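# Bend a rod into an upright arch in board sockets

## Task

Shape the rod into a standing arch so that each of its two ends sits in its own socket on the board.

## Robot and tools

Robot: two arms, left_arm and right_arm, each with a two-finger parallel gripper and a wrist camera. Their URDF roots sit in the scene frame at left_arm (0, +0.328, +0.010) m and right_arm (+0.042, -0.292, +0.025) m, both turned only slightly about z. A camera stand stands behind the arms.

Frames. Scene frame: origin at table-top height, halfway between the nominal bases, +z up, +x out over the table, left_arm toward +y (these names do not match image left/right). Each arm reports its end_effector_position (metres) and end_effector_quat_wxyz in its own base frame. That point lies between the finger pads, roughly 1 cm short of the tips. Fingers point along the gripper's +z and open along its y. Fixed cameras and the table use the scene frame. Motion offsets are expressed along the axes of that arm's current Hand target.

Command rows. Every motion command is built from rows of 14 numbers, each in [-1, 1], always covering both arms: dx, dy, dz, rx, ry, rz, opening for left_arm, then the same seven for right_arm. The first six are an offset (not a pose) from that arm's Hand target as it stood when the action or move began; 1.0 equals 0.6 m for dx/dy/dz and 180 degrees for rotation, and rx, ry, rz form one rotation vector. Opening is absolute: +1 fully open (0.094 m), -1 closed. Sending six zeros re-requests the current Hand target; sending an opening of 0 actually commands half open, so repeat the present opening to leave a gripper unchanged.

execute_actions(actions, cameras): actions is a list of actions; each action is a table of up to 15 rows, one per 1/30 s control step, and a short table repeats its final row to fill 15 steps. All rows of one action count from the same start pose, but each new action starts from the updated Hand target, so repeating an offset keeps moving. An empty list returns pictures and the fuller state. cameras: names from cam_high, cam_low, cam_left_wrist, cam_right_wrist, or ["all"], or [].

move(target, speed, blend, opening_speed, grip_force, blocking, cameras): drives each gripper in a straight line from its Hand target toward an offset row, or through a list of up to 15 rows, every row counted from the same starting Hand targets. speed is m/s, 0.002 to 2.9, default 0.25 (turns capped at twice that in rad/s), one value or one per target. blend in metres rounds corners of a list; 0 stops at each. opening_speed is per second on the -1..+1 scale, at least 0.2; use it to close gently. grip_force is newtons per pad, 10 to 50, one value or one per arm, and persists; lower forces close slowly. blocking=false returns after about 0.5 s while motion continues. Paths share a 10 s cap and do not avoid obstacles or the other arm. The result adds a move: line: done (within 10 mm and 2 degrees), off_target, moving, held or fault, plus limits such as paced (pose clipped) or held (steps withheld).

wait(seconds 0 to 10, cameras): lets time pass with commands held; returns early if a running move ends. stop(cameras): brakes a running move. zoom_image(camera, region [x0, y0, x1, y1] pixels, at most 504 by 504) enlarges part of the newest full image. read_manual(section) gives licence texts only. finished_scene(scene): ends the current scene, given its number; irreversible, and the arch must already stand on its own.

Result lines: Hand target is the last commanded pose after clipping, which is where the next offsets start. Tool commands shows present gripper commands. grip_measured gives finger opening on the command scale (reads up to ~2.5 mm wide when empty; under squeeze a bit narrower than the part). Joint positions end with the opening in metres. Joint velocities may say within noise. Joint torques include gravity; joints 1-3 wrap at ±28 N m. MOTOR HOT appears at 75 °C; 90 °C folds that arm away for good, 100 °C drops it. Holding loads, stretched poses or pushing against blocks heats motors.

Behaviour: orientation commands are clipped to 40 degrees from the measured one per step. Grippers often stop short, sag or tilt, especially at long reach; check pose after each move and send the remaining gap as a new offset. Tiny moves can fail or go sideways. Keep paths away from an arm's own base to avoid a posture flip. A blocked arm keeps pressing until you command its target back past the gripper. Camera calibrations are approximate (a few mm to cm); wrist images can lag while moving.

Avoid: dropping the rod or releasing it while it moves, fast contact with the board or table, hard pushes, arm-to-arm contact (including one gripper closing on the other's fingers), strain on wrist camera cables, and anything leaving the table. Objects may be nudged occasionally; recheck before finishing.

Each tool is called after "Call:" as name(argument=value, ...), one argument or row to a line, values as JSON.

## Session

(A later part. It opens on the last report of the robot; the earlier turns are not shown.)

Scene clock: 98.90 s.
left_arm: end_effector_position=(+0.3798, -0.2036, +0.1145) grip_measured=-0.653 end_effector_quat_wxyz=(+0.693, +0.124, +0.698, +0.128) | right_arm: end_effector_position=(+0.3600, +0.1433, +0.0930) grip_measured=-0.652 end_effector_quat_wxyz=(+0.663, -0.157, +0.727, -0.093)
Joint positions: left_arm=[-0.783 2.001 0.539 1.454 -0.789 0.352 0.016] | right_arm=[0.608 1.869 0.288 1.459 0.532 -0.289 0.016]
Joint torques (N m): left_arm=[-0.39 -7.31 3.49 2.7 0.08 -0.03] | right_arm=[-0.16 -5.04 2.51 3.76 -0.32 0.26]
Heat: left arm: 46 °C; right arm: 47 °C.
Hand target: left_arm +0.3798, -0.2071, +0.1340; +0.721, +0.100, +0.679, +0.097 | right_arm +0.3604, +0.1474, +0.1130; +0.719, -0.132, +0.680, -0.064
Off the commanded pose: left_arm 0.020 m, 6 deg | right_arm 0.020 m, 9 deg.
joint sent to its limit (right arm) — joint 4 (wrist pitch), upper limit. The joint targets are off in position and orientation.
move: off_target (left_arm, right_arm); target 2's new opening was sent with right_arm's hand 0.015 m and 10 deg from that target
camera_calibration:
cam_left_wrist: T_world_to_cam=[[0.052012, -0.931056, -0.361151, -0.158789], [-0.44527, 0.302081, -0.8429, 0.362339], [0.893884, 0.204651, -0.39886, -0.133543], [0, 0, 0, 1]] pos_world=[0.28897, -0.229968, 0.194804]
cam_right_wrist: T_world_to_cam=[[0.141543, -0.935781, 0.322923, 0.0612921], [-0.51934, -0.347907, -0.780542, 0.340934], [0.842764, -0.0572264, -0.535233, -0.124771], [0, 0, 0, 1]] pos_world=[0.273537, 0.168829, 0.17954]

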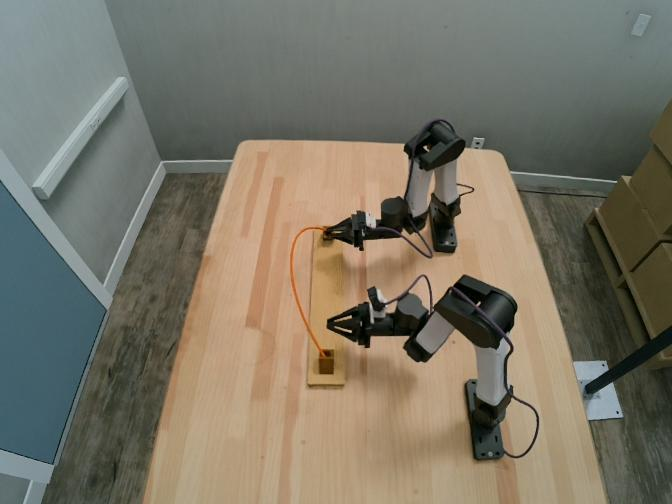

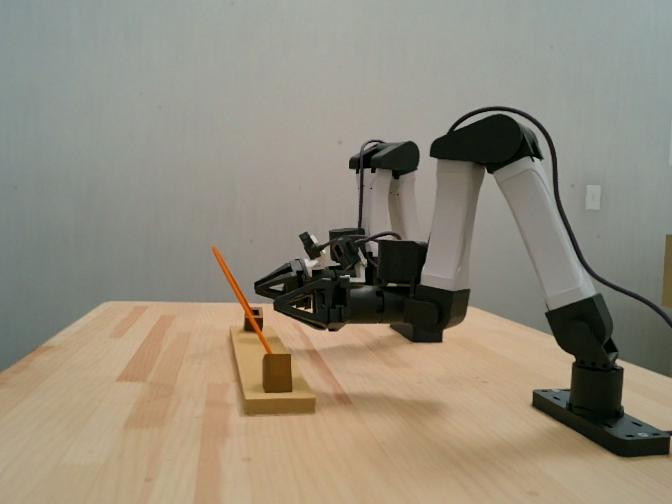

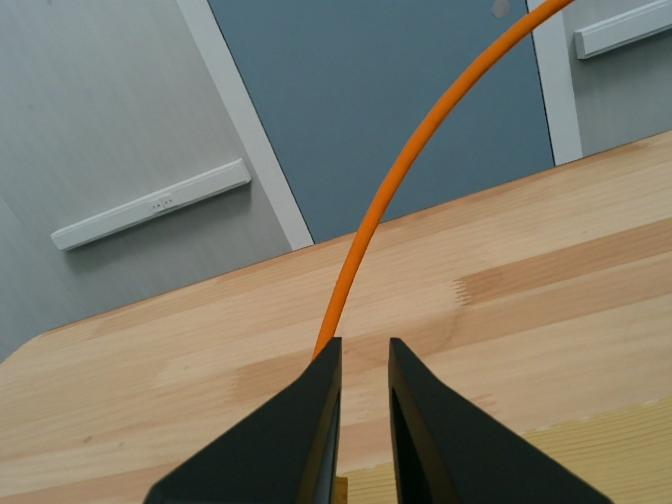

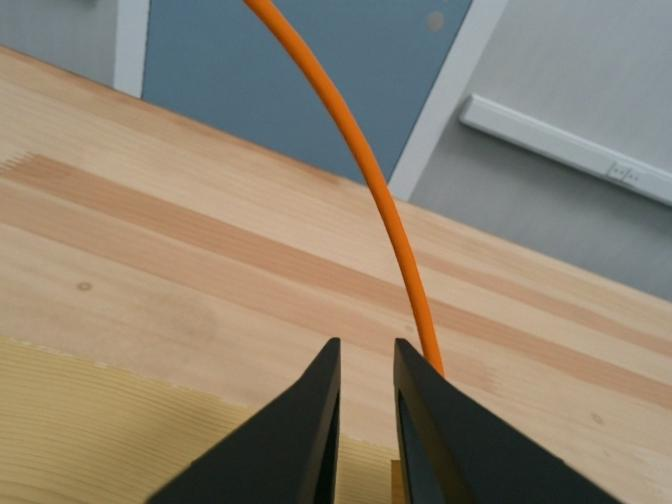

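Call:
move(
  target=[
    [-0.073, 0.0033, -0.0455, 0.055, 0.1546, 0.0893, -0.65, -0.0873, -0.0163, -0.0382, -0.0533, 0.1492, -0.0893, -0.65],
    [-0.073, 0.0033, -0.0455, 0.055, 0.1546, 0.0893, 1.0, -0.0873, -0.0163, -0.0382, -0.0533, 0.1492, -0.0893, 1.0],
  ],
  speed=0.12,
  cameras=["all"],
)

Scene clock: 117.60 s.
left_arm: end_effector_position=(+0.3502, -0.2077, +0.1531) grip_measured=+0.997 end_effector_quat_wxyz=(+0.486, +0.239, +0.820, +0.182) | right_arm: end_effector_position=(+0.3334, +0.1454, +0.1478) grip_measured=+0.998 end_effector_quat_wxyz=(+0.501, -0.272, +0.810, -0.138)
Joint positions: left_arm=[-0.841 1.512 0.882 -0.076 -0.781 0.101 0.094] | right_arm=[0.653 1.218 0.596 0.062 0.524 -0.289 0.094]
Joint torques (N m): left_arm=[-0.77 -7.79 9.03 1.63 -0.2 -0.04] | right_arm=[0.28 -5.57 10.06 1.95 0.11 0.11]
Motor temperatures (°C): left_arm=[22 32 35 48 23 23 23] | right_arm=[26 27 37 48 25 23 23]
Heat: left arm: 48 °C; right arm: 48 °C.
Hand target: left_arm +0.3500, -0.2170, +0.1750; +0.505, +0.227, +0.817, +0.159 | right_arm +0.3349, +0.1498, +0.1651; +0.513, -0.265, +0.805, -0.135
Off the commanded pose: left_arm 0.024 m, 4 deg | right_arm 0.018 m, 2 deg.
move: off_target (left_arm, right_arm); target 2's new opening was sent with left_arm's hand 0.024 m and 4 deg from that target
camera_calibration:
cam_left_wrist: T_world_to_cam=[[-0.176322, -0.80859, -0.561332, -0.0110275], [-0.761075, 0.473639, -0.443205, 0.467852], [0.624239, 0.349069, -0.698911, 0.0795699], [0, 0, 0, 1]] pos_world=[0.304456, -0.258285, 0.256776]
cam_right_wrist: T_world_to_cam=[[0.330012, -0.820478, 0.466806, -0.051528], [-0.717257, -0.53944, -0.441074, 0.414239], [0.613705, -0.189261, -0.766516, 0.056813], [0, 0, 0, 1]] pos_world=[0.279255, 0.191932, 0.250312]

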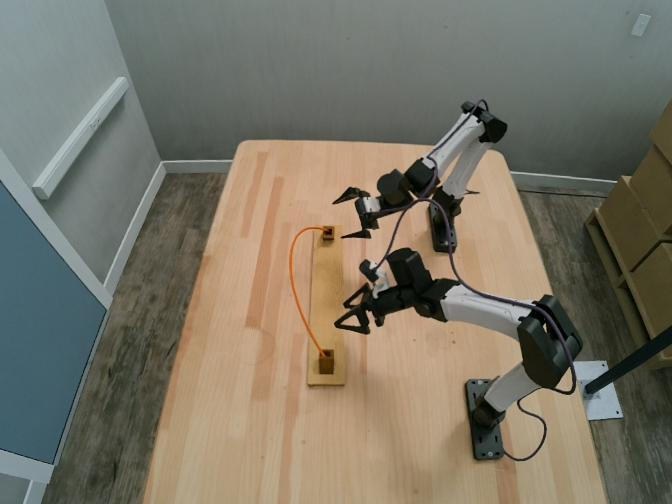

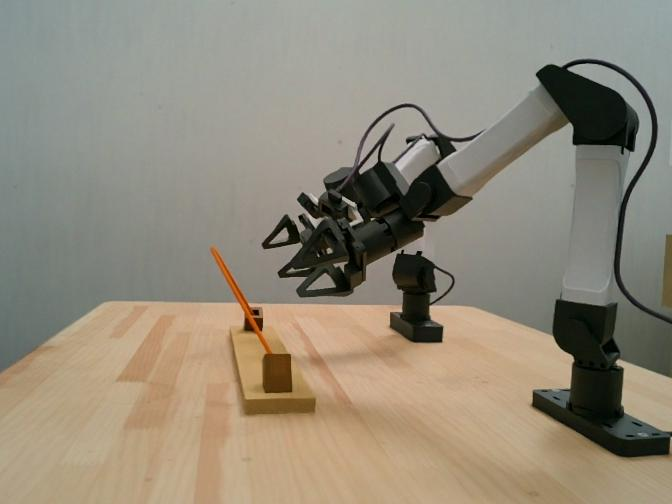

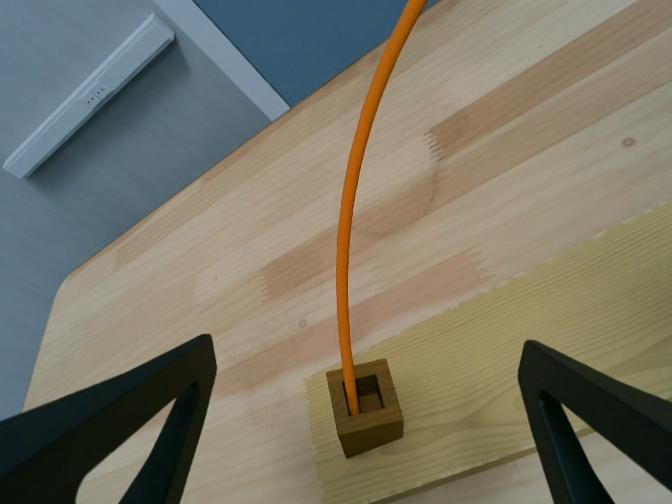

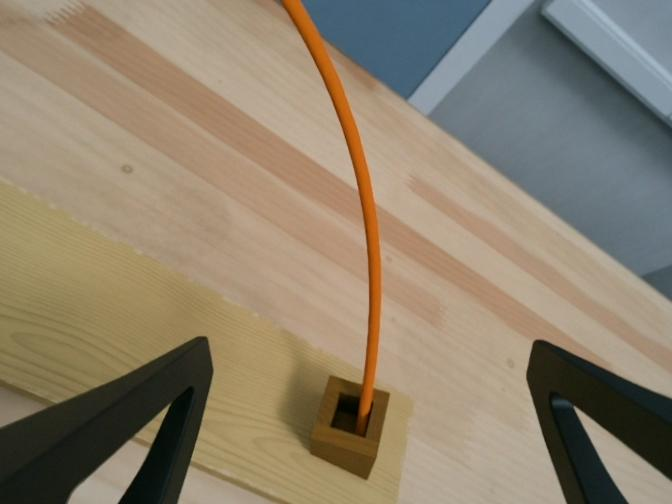

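Call:
move(
  target=[0.0193, 0.0113, 0.1823, 0, 0, 0, 1.0, 0.019, -0.0077, 0.1678, 0, 0, 0, 1.0],
  speed=0.12,
  cameras=["cam_low", "cam_left_wrist", "cam_right_wrist"],
)

Scene clock: 124.77 s.
left_arm: end_effector_position=(+0.4303, -0.1907, +0.0994) grip_measured=+0.997 end_effector_quat_wxyz=(+0.468, +0.243, +0.832, +0.175) | right_arm: end_effector_position=(+0.4094, +0.1367, +0.0995) grip_measured=+0.998 end_effector_quat_wxyz=(+0.487, -0.270, +0.818, -0.144)
Joint positions: left_arm=[-0.625 1.787 0.957 0.182 -0.591 0.244 0.094] | right_arm=[0.473 1.597 0.696 0.351 0.383 -0.381 0.094]
Joint torques (N m): left_arm=[0.23 -6.9 8.43 2.53 -0.12 0.19] | right_arm=[-0.98 -5.19 9.01 2.86 -0.25 -0.05]
Heat: left arm: 47 °C; right arm: 47 °C.
Hand target: left_arm +0.4452, -0.2019, +0.1216; +0.505, +0.227, +0.817, +0.159 | right_arm +0.4228, +0.1451, +0.1146; +0.513, -0.265, +0.805, -0.135
Off the commanded pose: left_arm 0.029 m, 5 deg | right_arm 0.022 m, 3 deg.
move: off_target (left_arm, right_arm)
camera_calibration:
cam_left_wrist: T_world_to_cam=[[-0.202565, -0.809836, -0.550576, -0.00337166], [-0.780164, 0.473271, -0.409095, 0.501847], [0.591872, 0.346671, -0.727672, 0.00243373], [0, 0, 0, 1]] pos_world=[0.389399, -0.241084, 0.205218]
cam_right_wrist: T_world_to_cam=[[0.329515, -0.819982, 0.468027, -0.0611991], [-0.737507, -0.533049, -0.414659, 0.447573], [0.589495, -0.208536, -0.78039, -0.0146099], [0, 0, 0, 1]] pos_world=[0.358867, 0.18535, 0.202832]
Images, in order (width x height): cam_low 672x504, cam_left_wrist 672x504, cam_right_wrist 672x504.

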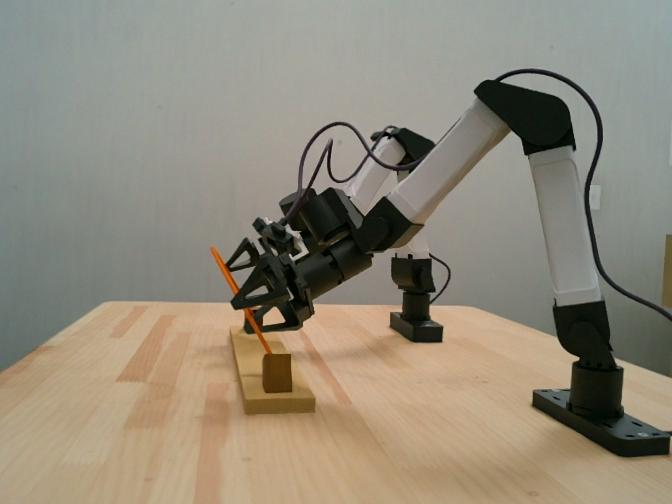

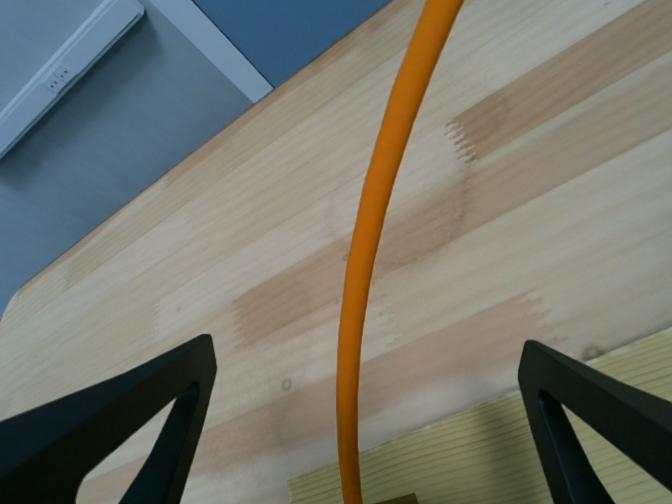

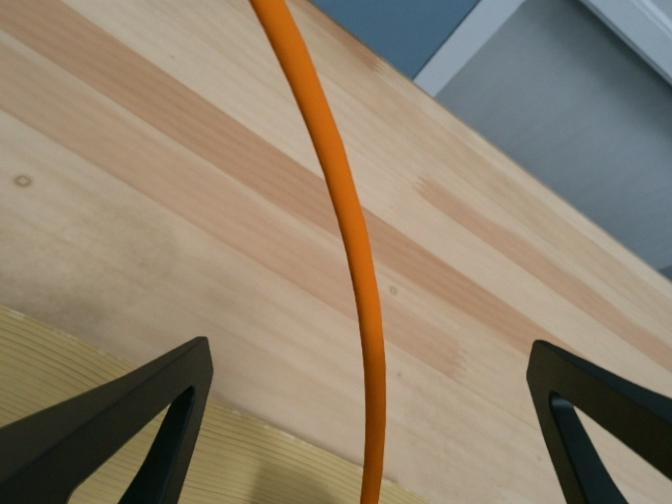

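Call:
move(
  target=[
    [0, 0.01, 0, 0, 0, 0, 1.0, 0, 0, 0, 0, 0, 0, 1.0],
    [0, 0.01, 0, 0, 0, 0, -1.0, 0, 0, 0, 0, 0, 0, -1.0],
    [0.0273, 0.0073, -0.0803, -0.0665, -0.1025, 0, -1.0, 0.0163, 0.0145, -0.0823, 0.0666, -0.1025, 0, -1.0],
  ],
  speed=0.08,
  opening_speed=0.7,
  grip_force=30,
  cameras=["all"],
)

Scene clock: 140.00 s.
left_arm: end_effector_position=(+0.3970, -0.1867, +0.1147) grip_measured=-0.839 end_effector_quat_wxyz=(+0.622, +0.220, +0.721, +0.211) | right_arm: end_effector_position=(+0.3741, +0.1349, +0.1131) grip_measured=-0.882 end_effector_quat_wxyz=(+0.635, -0.237, +0.711, -0.190)
Joint positions: left_arm=[-0.707 1.847 0.582 1.081 -0.73 0.499 0.008] | right_arm=[0.572 1.729 0.346 1.241 0.536 -0.539 0.006]
Joint torques (N m): left_arm=[-0.98 -6.37 4.48 2.82 -0.34 0.19] | right_arm=[0.8 -5.01 3.93 3.27 -0.18 0.1]
Heat: left arm: 47 °C; right arm: 49 °C.
Hand target: left_arm +0.3966, -0.1909, +0.1325; +0.651, +0.196, +0.705, +0.204 | right_arm +0.3727, +0.1440, +0.1246; +0.660, -0.229, +0.695, -0.174
Off the commanded pose: left_arm 0.018 m, 5 deg | right_arm 0.015 m, 4 deg.
grip_force (N): 30, 30
move: off_target (left_arm, right_arm); target 2's new opening was sent with left_arm's hand 0.031 m and 6 deg from that target
camera_calibration:
cam_left_wrist: T_world_to_cam=[[-0.00712206, -0.805364, -0.592738, -0.0703239], [-0.550229, 0.498108, -0.670176, 0.423432], [0.834983, 0.321369, -0.446682, -0.101524], [0, 0, 0, 1]] pos_world=[0.317255, -0.234924, 0.196741]
cam_right_wrist: T_world_to_cam=[[0.131612, -0.82326, 0.552196, 0.00759422], [-0.527341, -0.529828, -0.664224, 0.375365], [0.839398, -0.203776, -0.503871, -0.108871], [0, 0, 0, 1]] pos_world=[0.288332, 0.182945, 0.190276]

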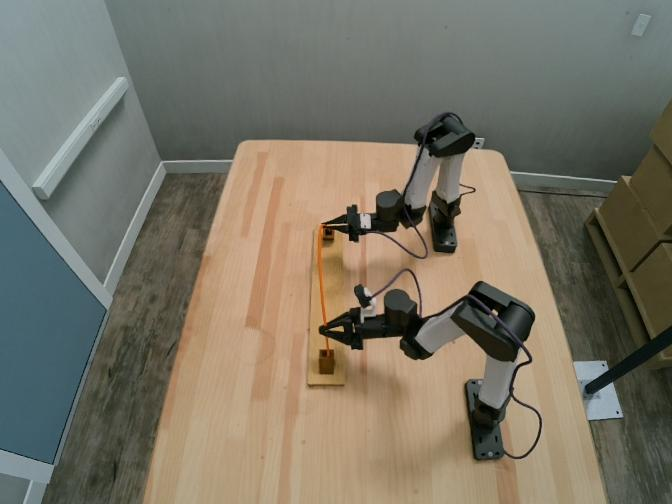

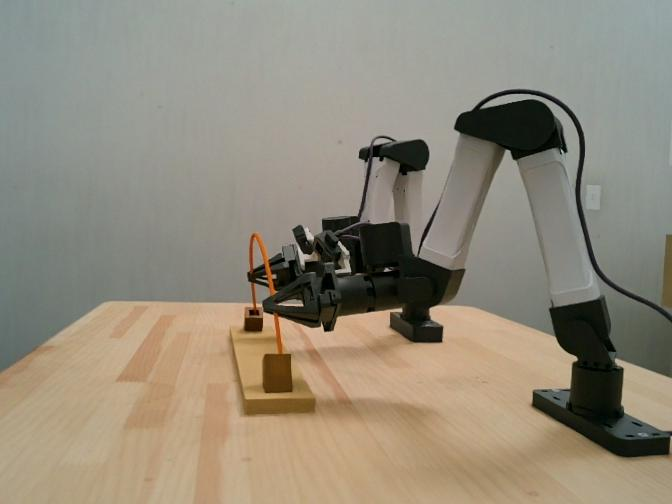

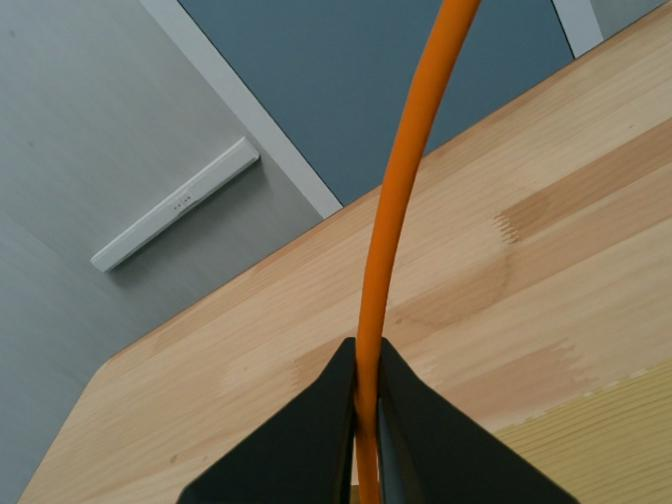

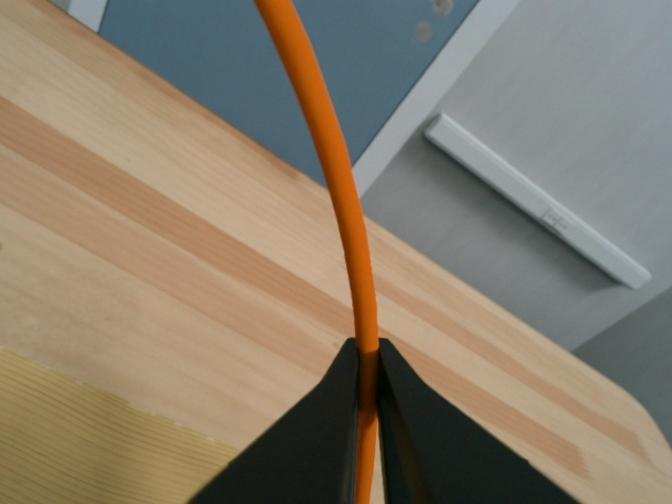

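Call:
zoom_image(
  camera="cam_low",
  region=[220, 210, 320, 400],
)

Call:
zoom_image(
  camera="cam_high",
  region=[305, 210, 355, 390],
)

Scaled by 2.653 from the camera's 672x504 image, which has a finer 960x720 frame.

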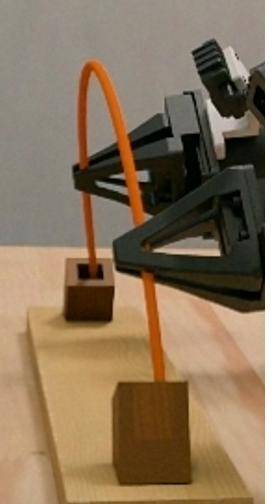

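Scaled by 2.800 from the camera's 672x504 image, which has a finer 960x720 frame.

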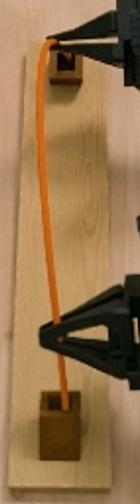

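Call:
move(
  target=[-0.0013, 0.0008, -0.0252, -0.0181, -0.028, 0, -1.0, -0.0013, -0.001, -0.0253, 0.0182, -0.0279, 0, -1.0],
  speed=0.06,
  cameras=["cam_low", "cam_high"],
)

Call:
zoom_image(
  camera="cam_low",
  region=[220, 210, 320, 400],
)

Call:
zoom_image(
  camera="cam_high",
  region=[305, 210, 355, 390],
)

Scene clock: 146.00 s.
left_arm: end_effector_position=(+0.3843, -0.1849, +0.1160) grip_measured=-0.839 end_effector_quat_wxyz=(+0.658, +0.203, +0.689, +0.227) | right_arm: end_effector_position=(+0.3630, +0.1382, +0.1117) grip_measured=-0.882 end_effector_quat_wxyz=(+0.657, -0.236, +0.688, -0.197)
Joint positions: left_arm=[-0.741 1.948 0.52 1.382 -0.786 0.586 0.008] | right_arm=[0.607 1.823 0.297 1.456 0.567 -0.585 0.006]
Joint torques (N m): left_arm=[-1.22 -6.41 3.69 2.83 -0.2 0.25] | right_arm=[0.72 -4.44 1.8 3.8 -0.13 0.08]
Heat: left arm: 48 °C; right arm: 49 °C.
Hand target: left_arm +0.3815, -0.1914, +0.1345; +0.686, +0.186, +0.669, +0.215 | right_arm +0.3577, +0.1430, +0.1266; +0.696, -0.217, +0.660, -0.183
Off the commanded pose: left_arm 0.020 m, 5 deg | right_arm 0.017 m, 6 deg.
joint sent to its limit (right arm) — joint 4 (wrist pitch), upper limit. The joint targets are off in position, not in orientation.
grip_force (N): 30, 30
move: off_target (left_arm, right_arm)
Images, in order (width x height): cam_high 672x504, cam_low 672x504.

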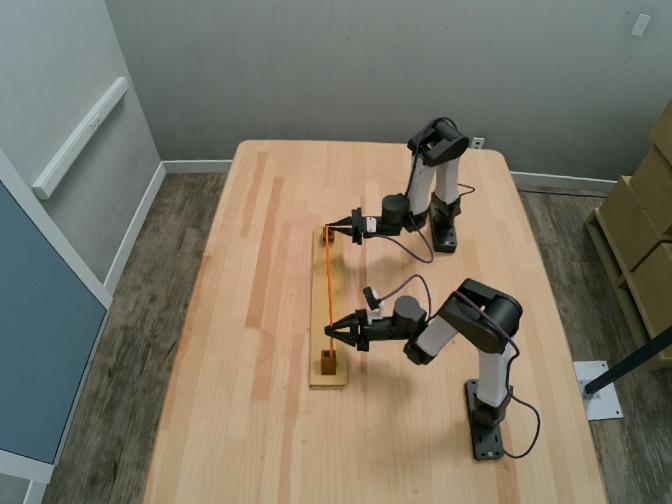

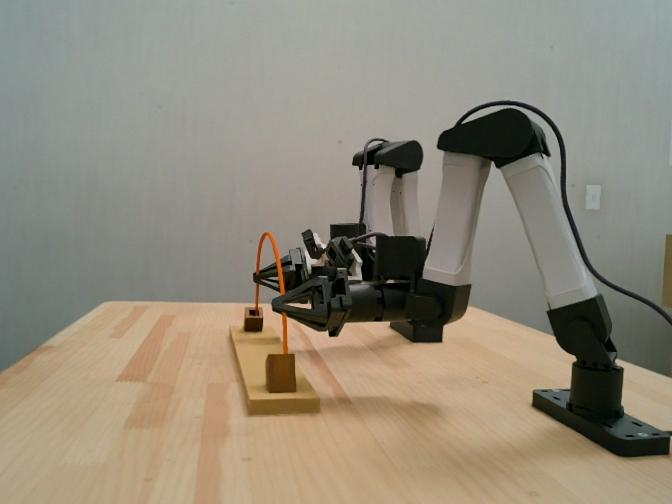

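Scaled by 2.653 from the camera's 672x504 image, which has a finer 960x720 frame.

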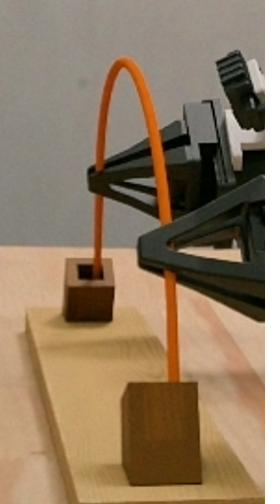

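Scaled by 2.800 from the camera's 672x504 image, which has a finer 960x720 frame.

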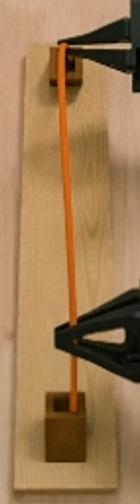

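Call:
move(
  target=[-0.0003, 0, -0.0067, 0, 0, 0, -1.0, -0.0005, -0.001, -0.0183, 0, 0, 0, -1.0],
  speed=0.06,
  cameras=["cam_low", "cam_high"],
)

Call:
zoom_image(
  camera="cam_low",
  region=[220, 210, 320, 400],
)

Call:
zoom_image(
  camera="cam_high",
  region=[305, 210, 355, 390],
)

Scene clock: 149.93 s.
left_arm: end_effector_position=(+0.3807, -0.1847, +0.1163) grip_measured=-0.839 end_effector_quat_wxyz=(+0.659, +0.200, +0.688, +0.227) | right_arm: end_effector_position=(+0.3537, +0.1406, +0.1089) grip_measured=-0.882 end_effector_quat_wxyz=(+0.654, -0.243, +0.689, -0.196)
Joint positions: left_arm=[-0.75 1.948 0.509 1.398 -0.798 0.586 0.008] | right_arm=[0.633 1.81 0.269 1.459 0.584 -0.585 0.006]
Joint torques (N m): left_arm=[-1.35 -6.65 3.62 2.75 -0.18 0.27] | right_arm=[0.68 -5.96 1.06 3.75 -0.02 0.12]
Heat: left arm: 49 °C; right arm: 51 °C.
Hand target: left_arm +0.3775, -0.1916, +0.1345; +0.686, +0.186, +0.669, +0.215 | right_arm +0.3467, +0.1420, +0.1268; +0.696, -0.217, +0.660, -0.183
Off the commanded pose: left_arm 0.020 m, 4 deg | right_arm 0.019 m, 7 deg.
joint sent to its limit (right arm) — joint 4 (wrist pitch), upper limit. The joint targets are off in position and orientation.
grip_force (N): 30, 30
move: off_target (left_arm, right_arm)
Images, in order (width x height): cam_high 672x504, cam_low 672x504.

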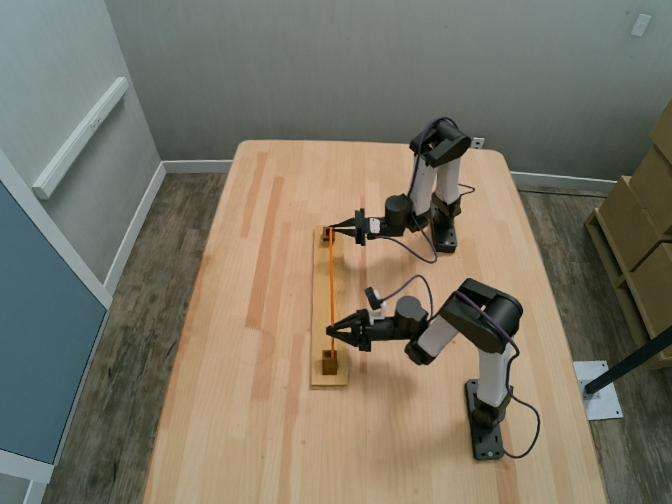

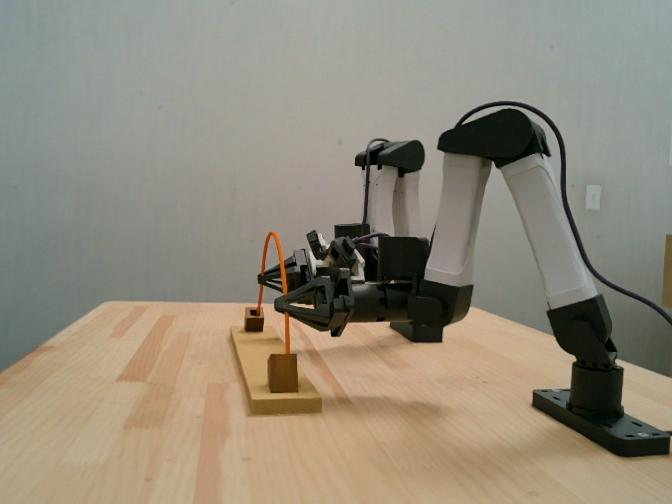

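Scaled by 2.653 from the camera's 672x504 image, which has a finer 960x720 frame.

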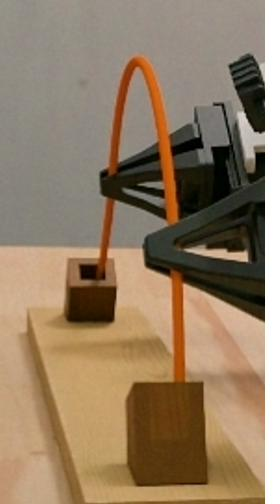

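Scaled by 2.800 from the camera's 672x504 image, which has a finer 960x720 frame.

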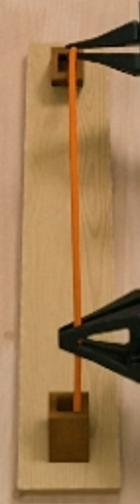

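Call:
move(
  target=[
    [0, 0.0083, 0, 0, 0, 0, -1.0, 0, 0, 0, 0, 0, 0, -1.0],
    [0, 0.0083, 0, 0, 0, 0, -0.6, 0, 0, 0, 0, 0, 0, -0.6],
  ],
  speed=0.03,
  opening_speed=0.2,
  cameras=["all"],
)

Call:
zoom_image(
  camera="cam_low",
  region=[220, 210, 320, 400],
)

Call:
zoom_image(
  camera="cam_high",
  region=[305, 210, 355, 390],
)

Scene clock: 155.50 s.
left_arm: end_effector_position=(+0.3794, -0.1840, +0.1167) grip_measured=-0.603 end_effector_quat_wxyz=(+0.660, +0.205, +0.685, +0.230) | right_arm: end_effector_position=(+0.3507, +0.1365, +0.1051) grip_measured=-0.601 end_effector_quat_wxyz=(+0.648, -0.243, +0.693, -0.202)
Joint positions: left_arm=[-0.75 1.948 0.502 1.412 -0.795 0.603 0.019] | right_arm=[0.635 1.81 0.256 1.459 0.598 -0.585 0.019]
Joint torques (N m): left_arm=[-0.55 -8.08 3.33 2.59 -0.07 0.18] | right_arm=[0.57 -5.93 2.09 3.75 -0.15 0.12]
Heat: left arm: 49 °C; right arm: 52 °C.
Hand target: left_arm +0.3773, -0.1874, +0.1372; +0.686, +0.186, +0.669, +0.215 | right_arm +0.3467, +0.1420, +0.1268; +0.696, -0.217, +0.660, -0.183
Off the commanded pose: left_arm 0.021 m, 5 deg | right_arm 0.023 m, 8 deg.
joint sent to its limit (right arm) — joint 4 (wrist pitch), upper limit. The joint targets are off in position and orientation.
grip_force (N): 30, 30
move: off_target (left_arm, right_arm); target 2's new opening was sent with right_arm's hand 0.019 m and 7 deg from that target
camera_calibration:
cam_left_wrist: T_world_to_cam=[[0.0704058, -0.79953, -0.596486, -0.0950151], [-0.477977, 0.497812, -0.723686, 0.392579], [0.875546, 0.336058, -0.347108, -0.111205], [0, 0, 0, 1]] pos_world=[0.291699, -0.234027, 0.188829]
cam_right_wrist: T_world_to_cam=[[0.112369, -0.80794, 0.578451, 0.0183306], [-0.49465, -0.550365, -0.672621, 0.350875], [0.861797, -0.210549, -0.461492, -0.104333], [0, 0, 0, 1]] pos_world=[0.261415, 0.185952, 0.177254]

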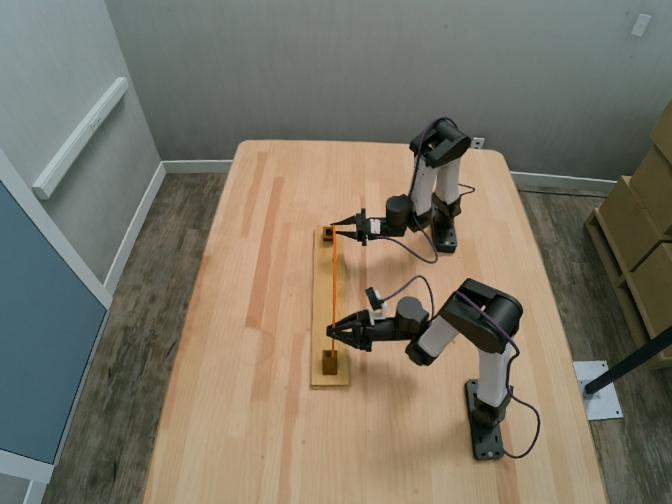

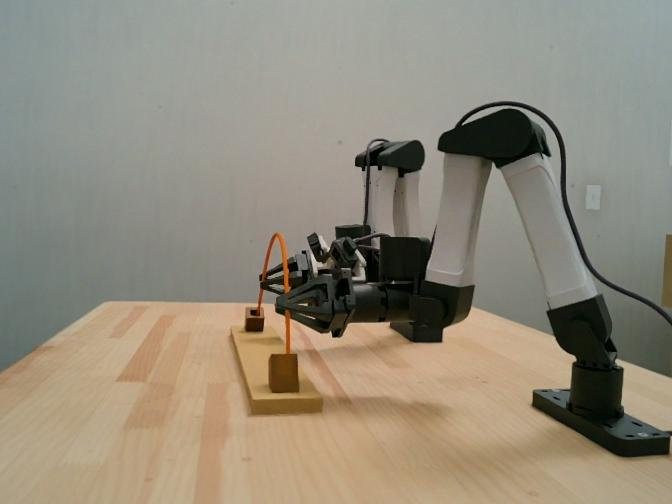

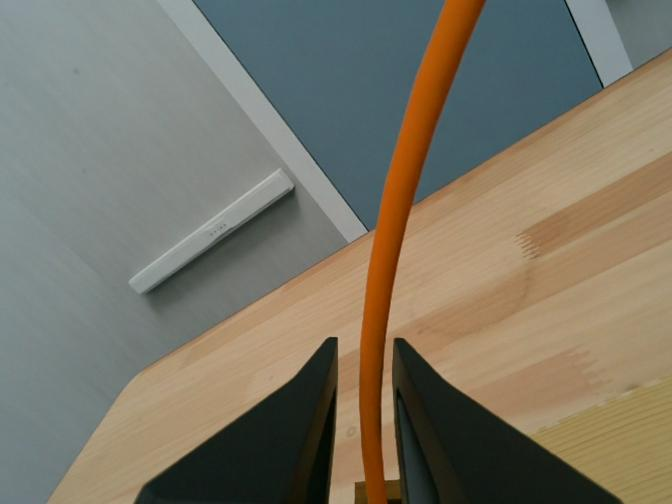

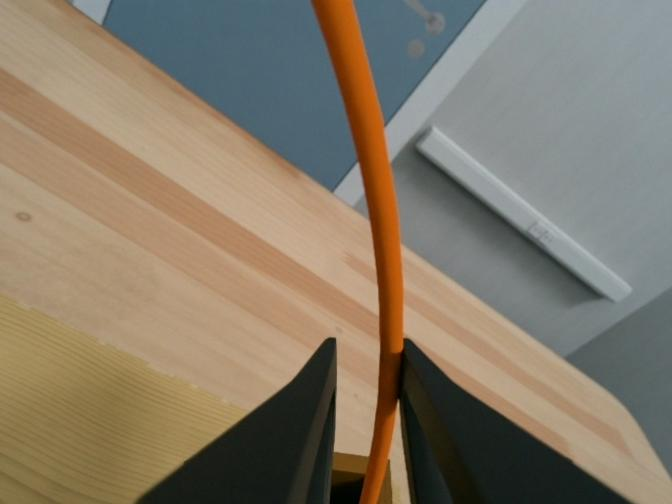

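Scaled by 2.653 from the camera's 672x504 image, which has a finer 960x720 frame.

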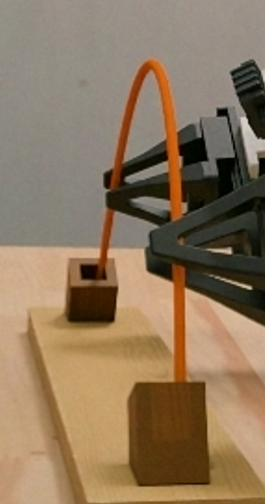

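Scaled by 2.800 from the camera's 672x504 image, which has a finer 960x720 frame.

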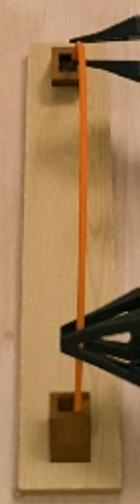

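Call:
move(
  target=[0, 0, 0, 0, 0, 0, 0.6, 0, 0, 0, 0, 0, 0, 0.6],
  speed=0.03,
  opening_speed=0.35,
  cameras=["all"],
)

Call:
zoom_image(
  camera="cam_low",
  region=[220, 210, 320, 400],
)

Call:
zoom_image(
  camera="cam_high",
  region=[305, 210, 355, 390],
)

Scene clock: 160.83 s.
left_arm: end_effector_position=(+0.3794, -0.1840, +0.1167) grip_measured=+0.597 end_effector_quat_wxyz=(+0.660, +0.205, +0.685, +0.230) | right_arm: end_effector_position=(+0.3487, +0.1364, +0.1029) grip_measured=+0.598 end_effector_quat_wxyz=(+0.645, -0.246, +0.694, -0.202)
Joint positions: left_arm=[-0.75 1.948 0.502 1.412 -0.795 0.603 0.075] | right_arm=[0.638 1.81 0.248 1.459 0.598 -0.585 0.075]
Joint torques (N m): left_arm=[-0.54 -8.08 3.33 2.59 -0.07 0.18] | right_arm=[0.29 -5.93 2.54 3.76 -0.15 0.12]
Motor temperatures (°C): left_arm=[22 33 35 50 23 23 23] | right_arm=[26 27 37 53 25 23 23]
Heat: left arm: 50 °C; right arm: 53 °C.
Hand target: left_arm +0.3773, -0.1874, +0.1372; +0.686, +0.186, +0.669, +0.215 | right_arm +0.3467, +0.1420, +0.1268; +0.696, -0.217, +0.660, -0.183
Off the commanded pose: left_arm 0.021 m, 5 deg | right_arm 0.025 m, 8 deg.
joint sent to its limit (right arm) — joint 4 (wrist pitch), upper limit. The joint targets are off in position and orientation.
grip_force (N): 30, 30
move: off_target (left_arm, right_arm)
camera_calibration:
cam_left_wrist: T_world_to_cam=[[0.0704058, -0.79953, -0.596486, -0.0950151], [-0.477977, 0.497812, -0.723686, 0.392579], [0.875546, 0.336058, -0.347108, -0.111205], [0, 0, 0, 1]] pos_world=[0.291699, -0.234027, 0.188829]
cam_right_wrist: T_world_to_cam=[[0.118452, -0.804929, 0.581428, 0.0168859], [-0.497122, -0.554955, -0.667004, 0.349168], [0.859557, -0.210033, -0.465883, -0.102425], [0, 0, 0, 1]] pos_world=[0.259619, 0.185852, 0.175361]

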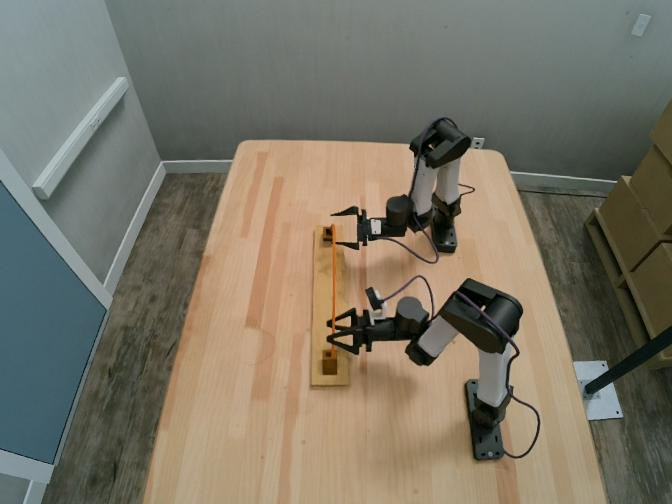

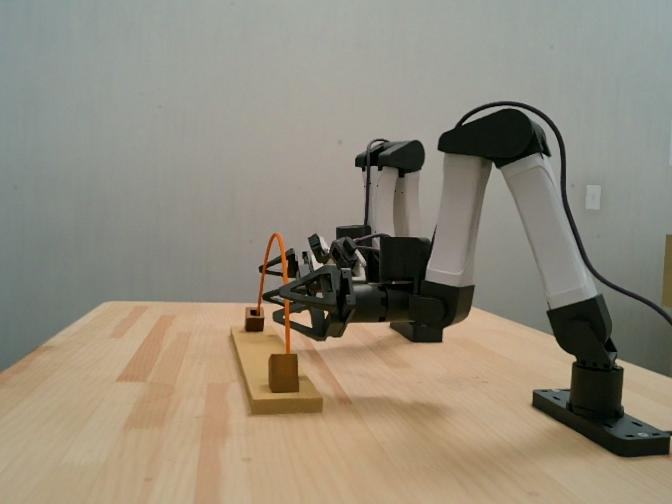

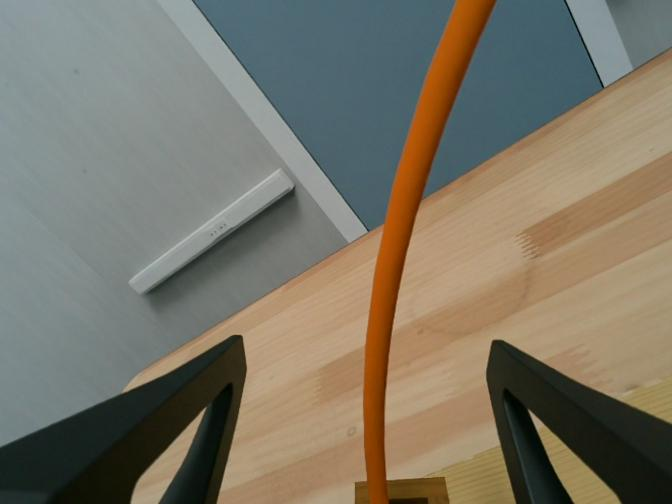

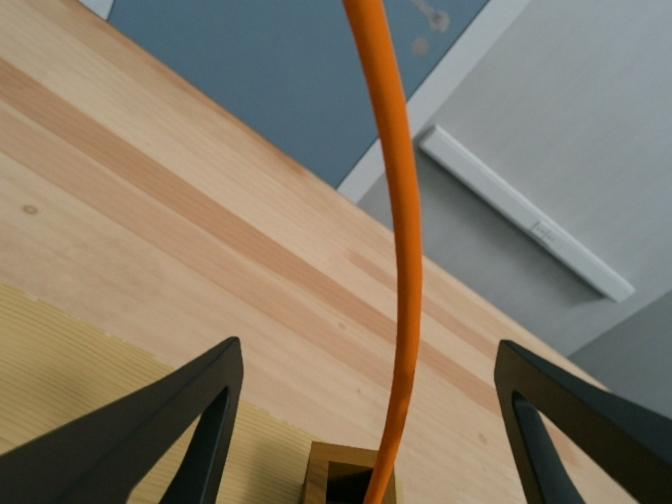

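Scaled by 2.653 from the camera's 672x504 image, which has a finer 960x720 frame.

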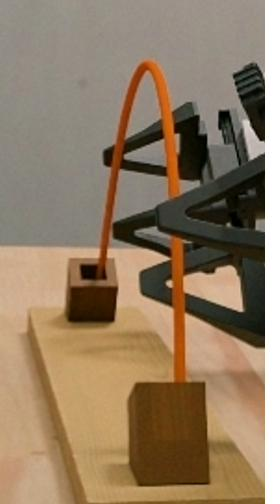

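Scaled by 2.800 from the camera's 672x504 image, which has a finer 960x720 frame.

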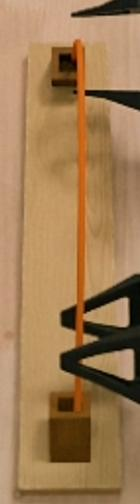

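Call:
move(
  target=[-0.0315, 0.0205, -0.1153, 0.0362, 0.056, 0, 0.6, -0.0313, -0.0203, -0.1158, -0.0363, 0.056, 0, 0.6],
  speed=0.08,
  cameras=["cam_low", "cam_high"],
)

Call:
zoom_image(
  camera="cam_low",
  region=[220, 210, 320, 400],
)

Call:
zoom_image(
  camera="cam_high",
  region=[305, 210, 355, 390],
)

Scene clock: 166.60 s.
left_arm: end_effector_position=(+0.3047, -0.1874, +0.1387) grip_measured=+0.597 end_effector_quat_wxyz=(+0.599, +0.230, +0.740, +0.202) | right_arm: end_effector_position=(+0.2741, +0.1366, +0.1360) grip_measured=+0.598 end_effector_quat_wxyz=(+0.615, -0.257, +0.726, -0.169)
Joint positions: left_arm=[-0.959 1.431 0.422 0.653 -0.953 0.333 0.075] | right_arm=[0.877 1.069 0.157 0.644 0.788 -0.416 0.075]
Joint torques (N m): left_arm=[-0.64 -6.22 7.91 1.73 -0.4 -0.04] | right_arm=[0.06 -3.22 8.55 1.99 0.11 0.29]
Heat: left arm: 49 °C; right arm: 52 °C.
Hand target: left_arm +0.3074, -0.1897, +0.1574; +0.613, +0.205, +0.738, +0.193 | right_arm +0.2766, +0.1378, +0.1468; +0.622, -0.240, +0.728, -0.164
Off the commanded pose: left_arm 0.019 m, 3 deg | right_arm 0.011 m, 2 deg.
grip_force (N): 30, 30
move: off_target (left_arm, right_arm)
Images, in order (width x height): cam_high 672x504, cam_low 672x504.

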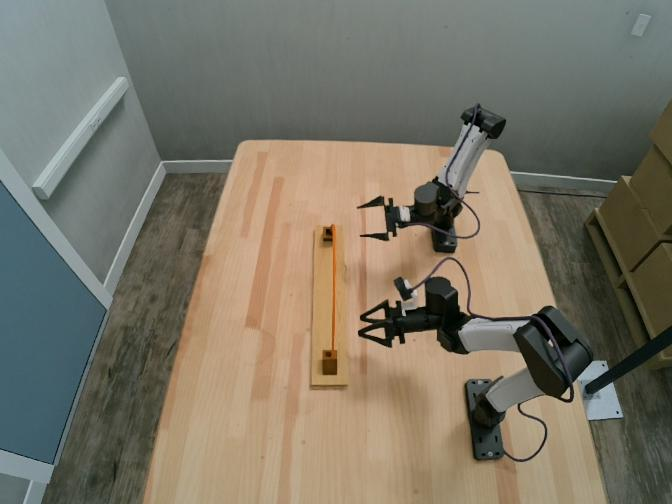

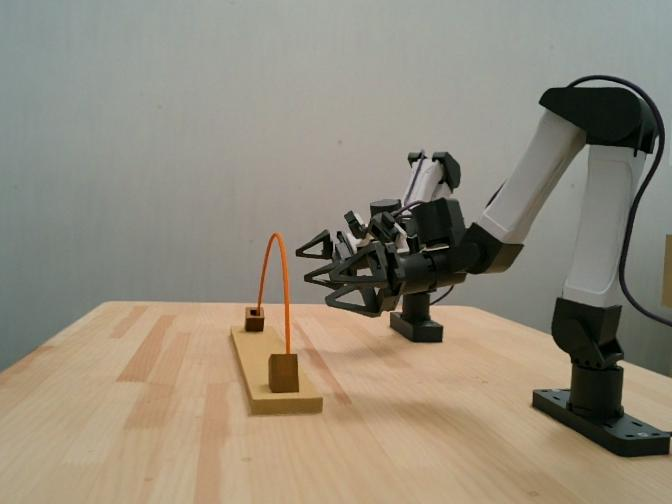

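Scaled by 2.653 from the camera's 672x504 image, which has a finer 960x720 frame.

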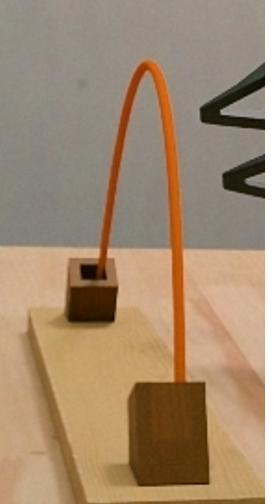

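Scaled by 2.800 from the camera's 672x504 image, which has a finer 960x720 frame.

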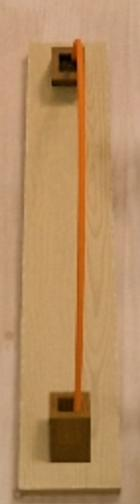

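Call:
finished_scene(
  scene=2,
)

The scene is finished: the task was done.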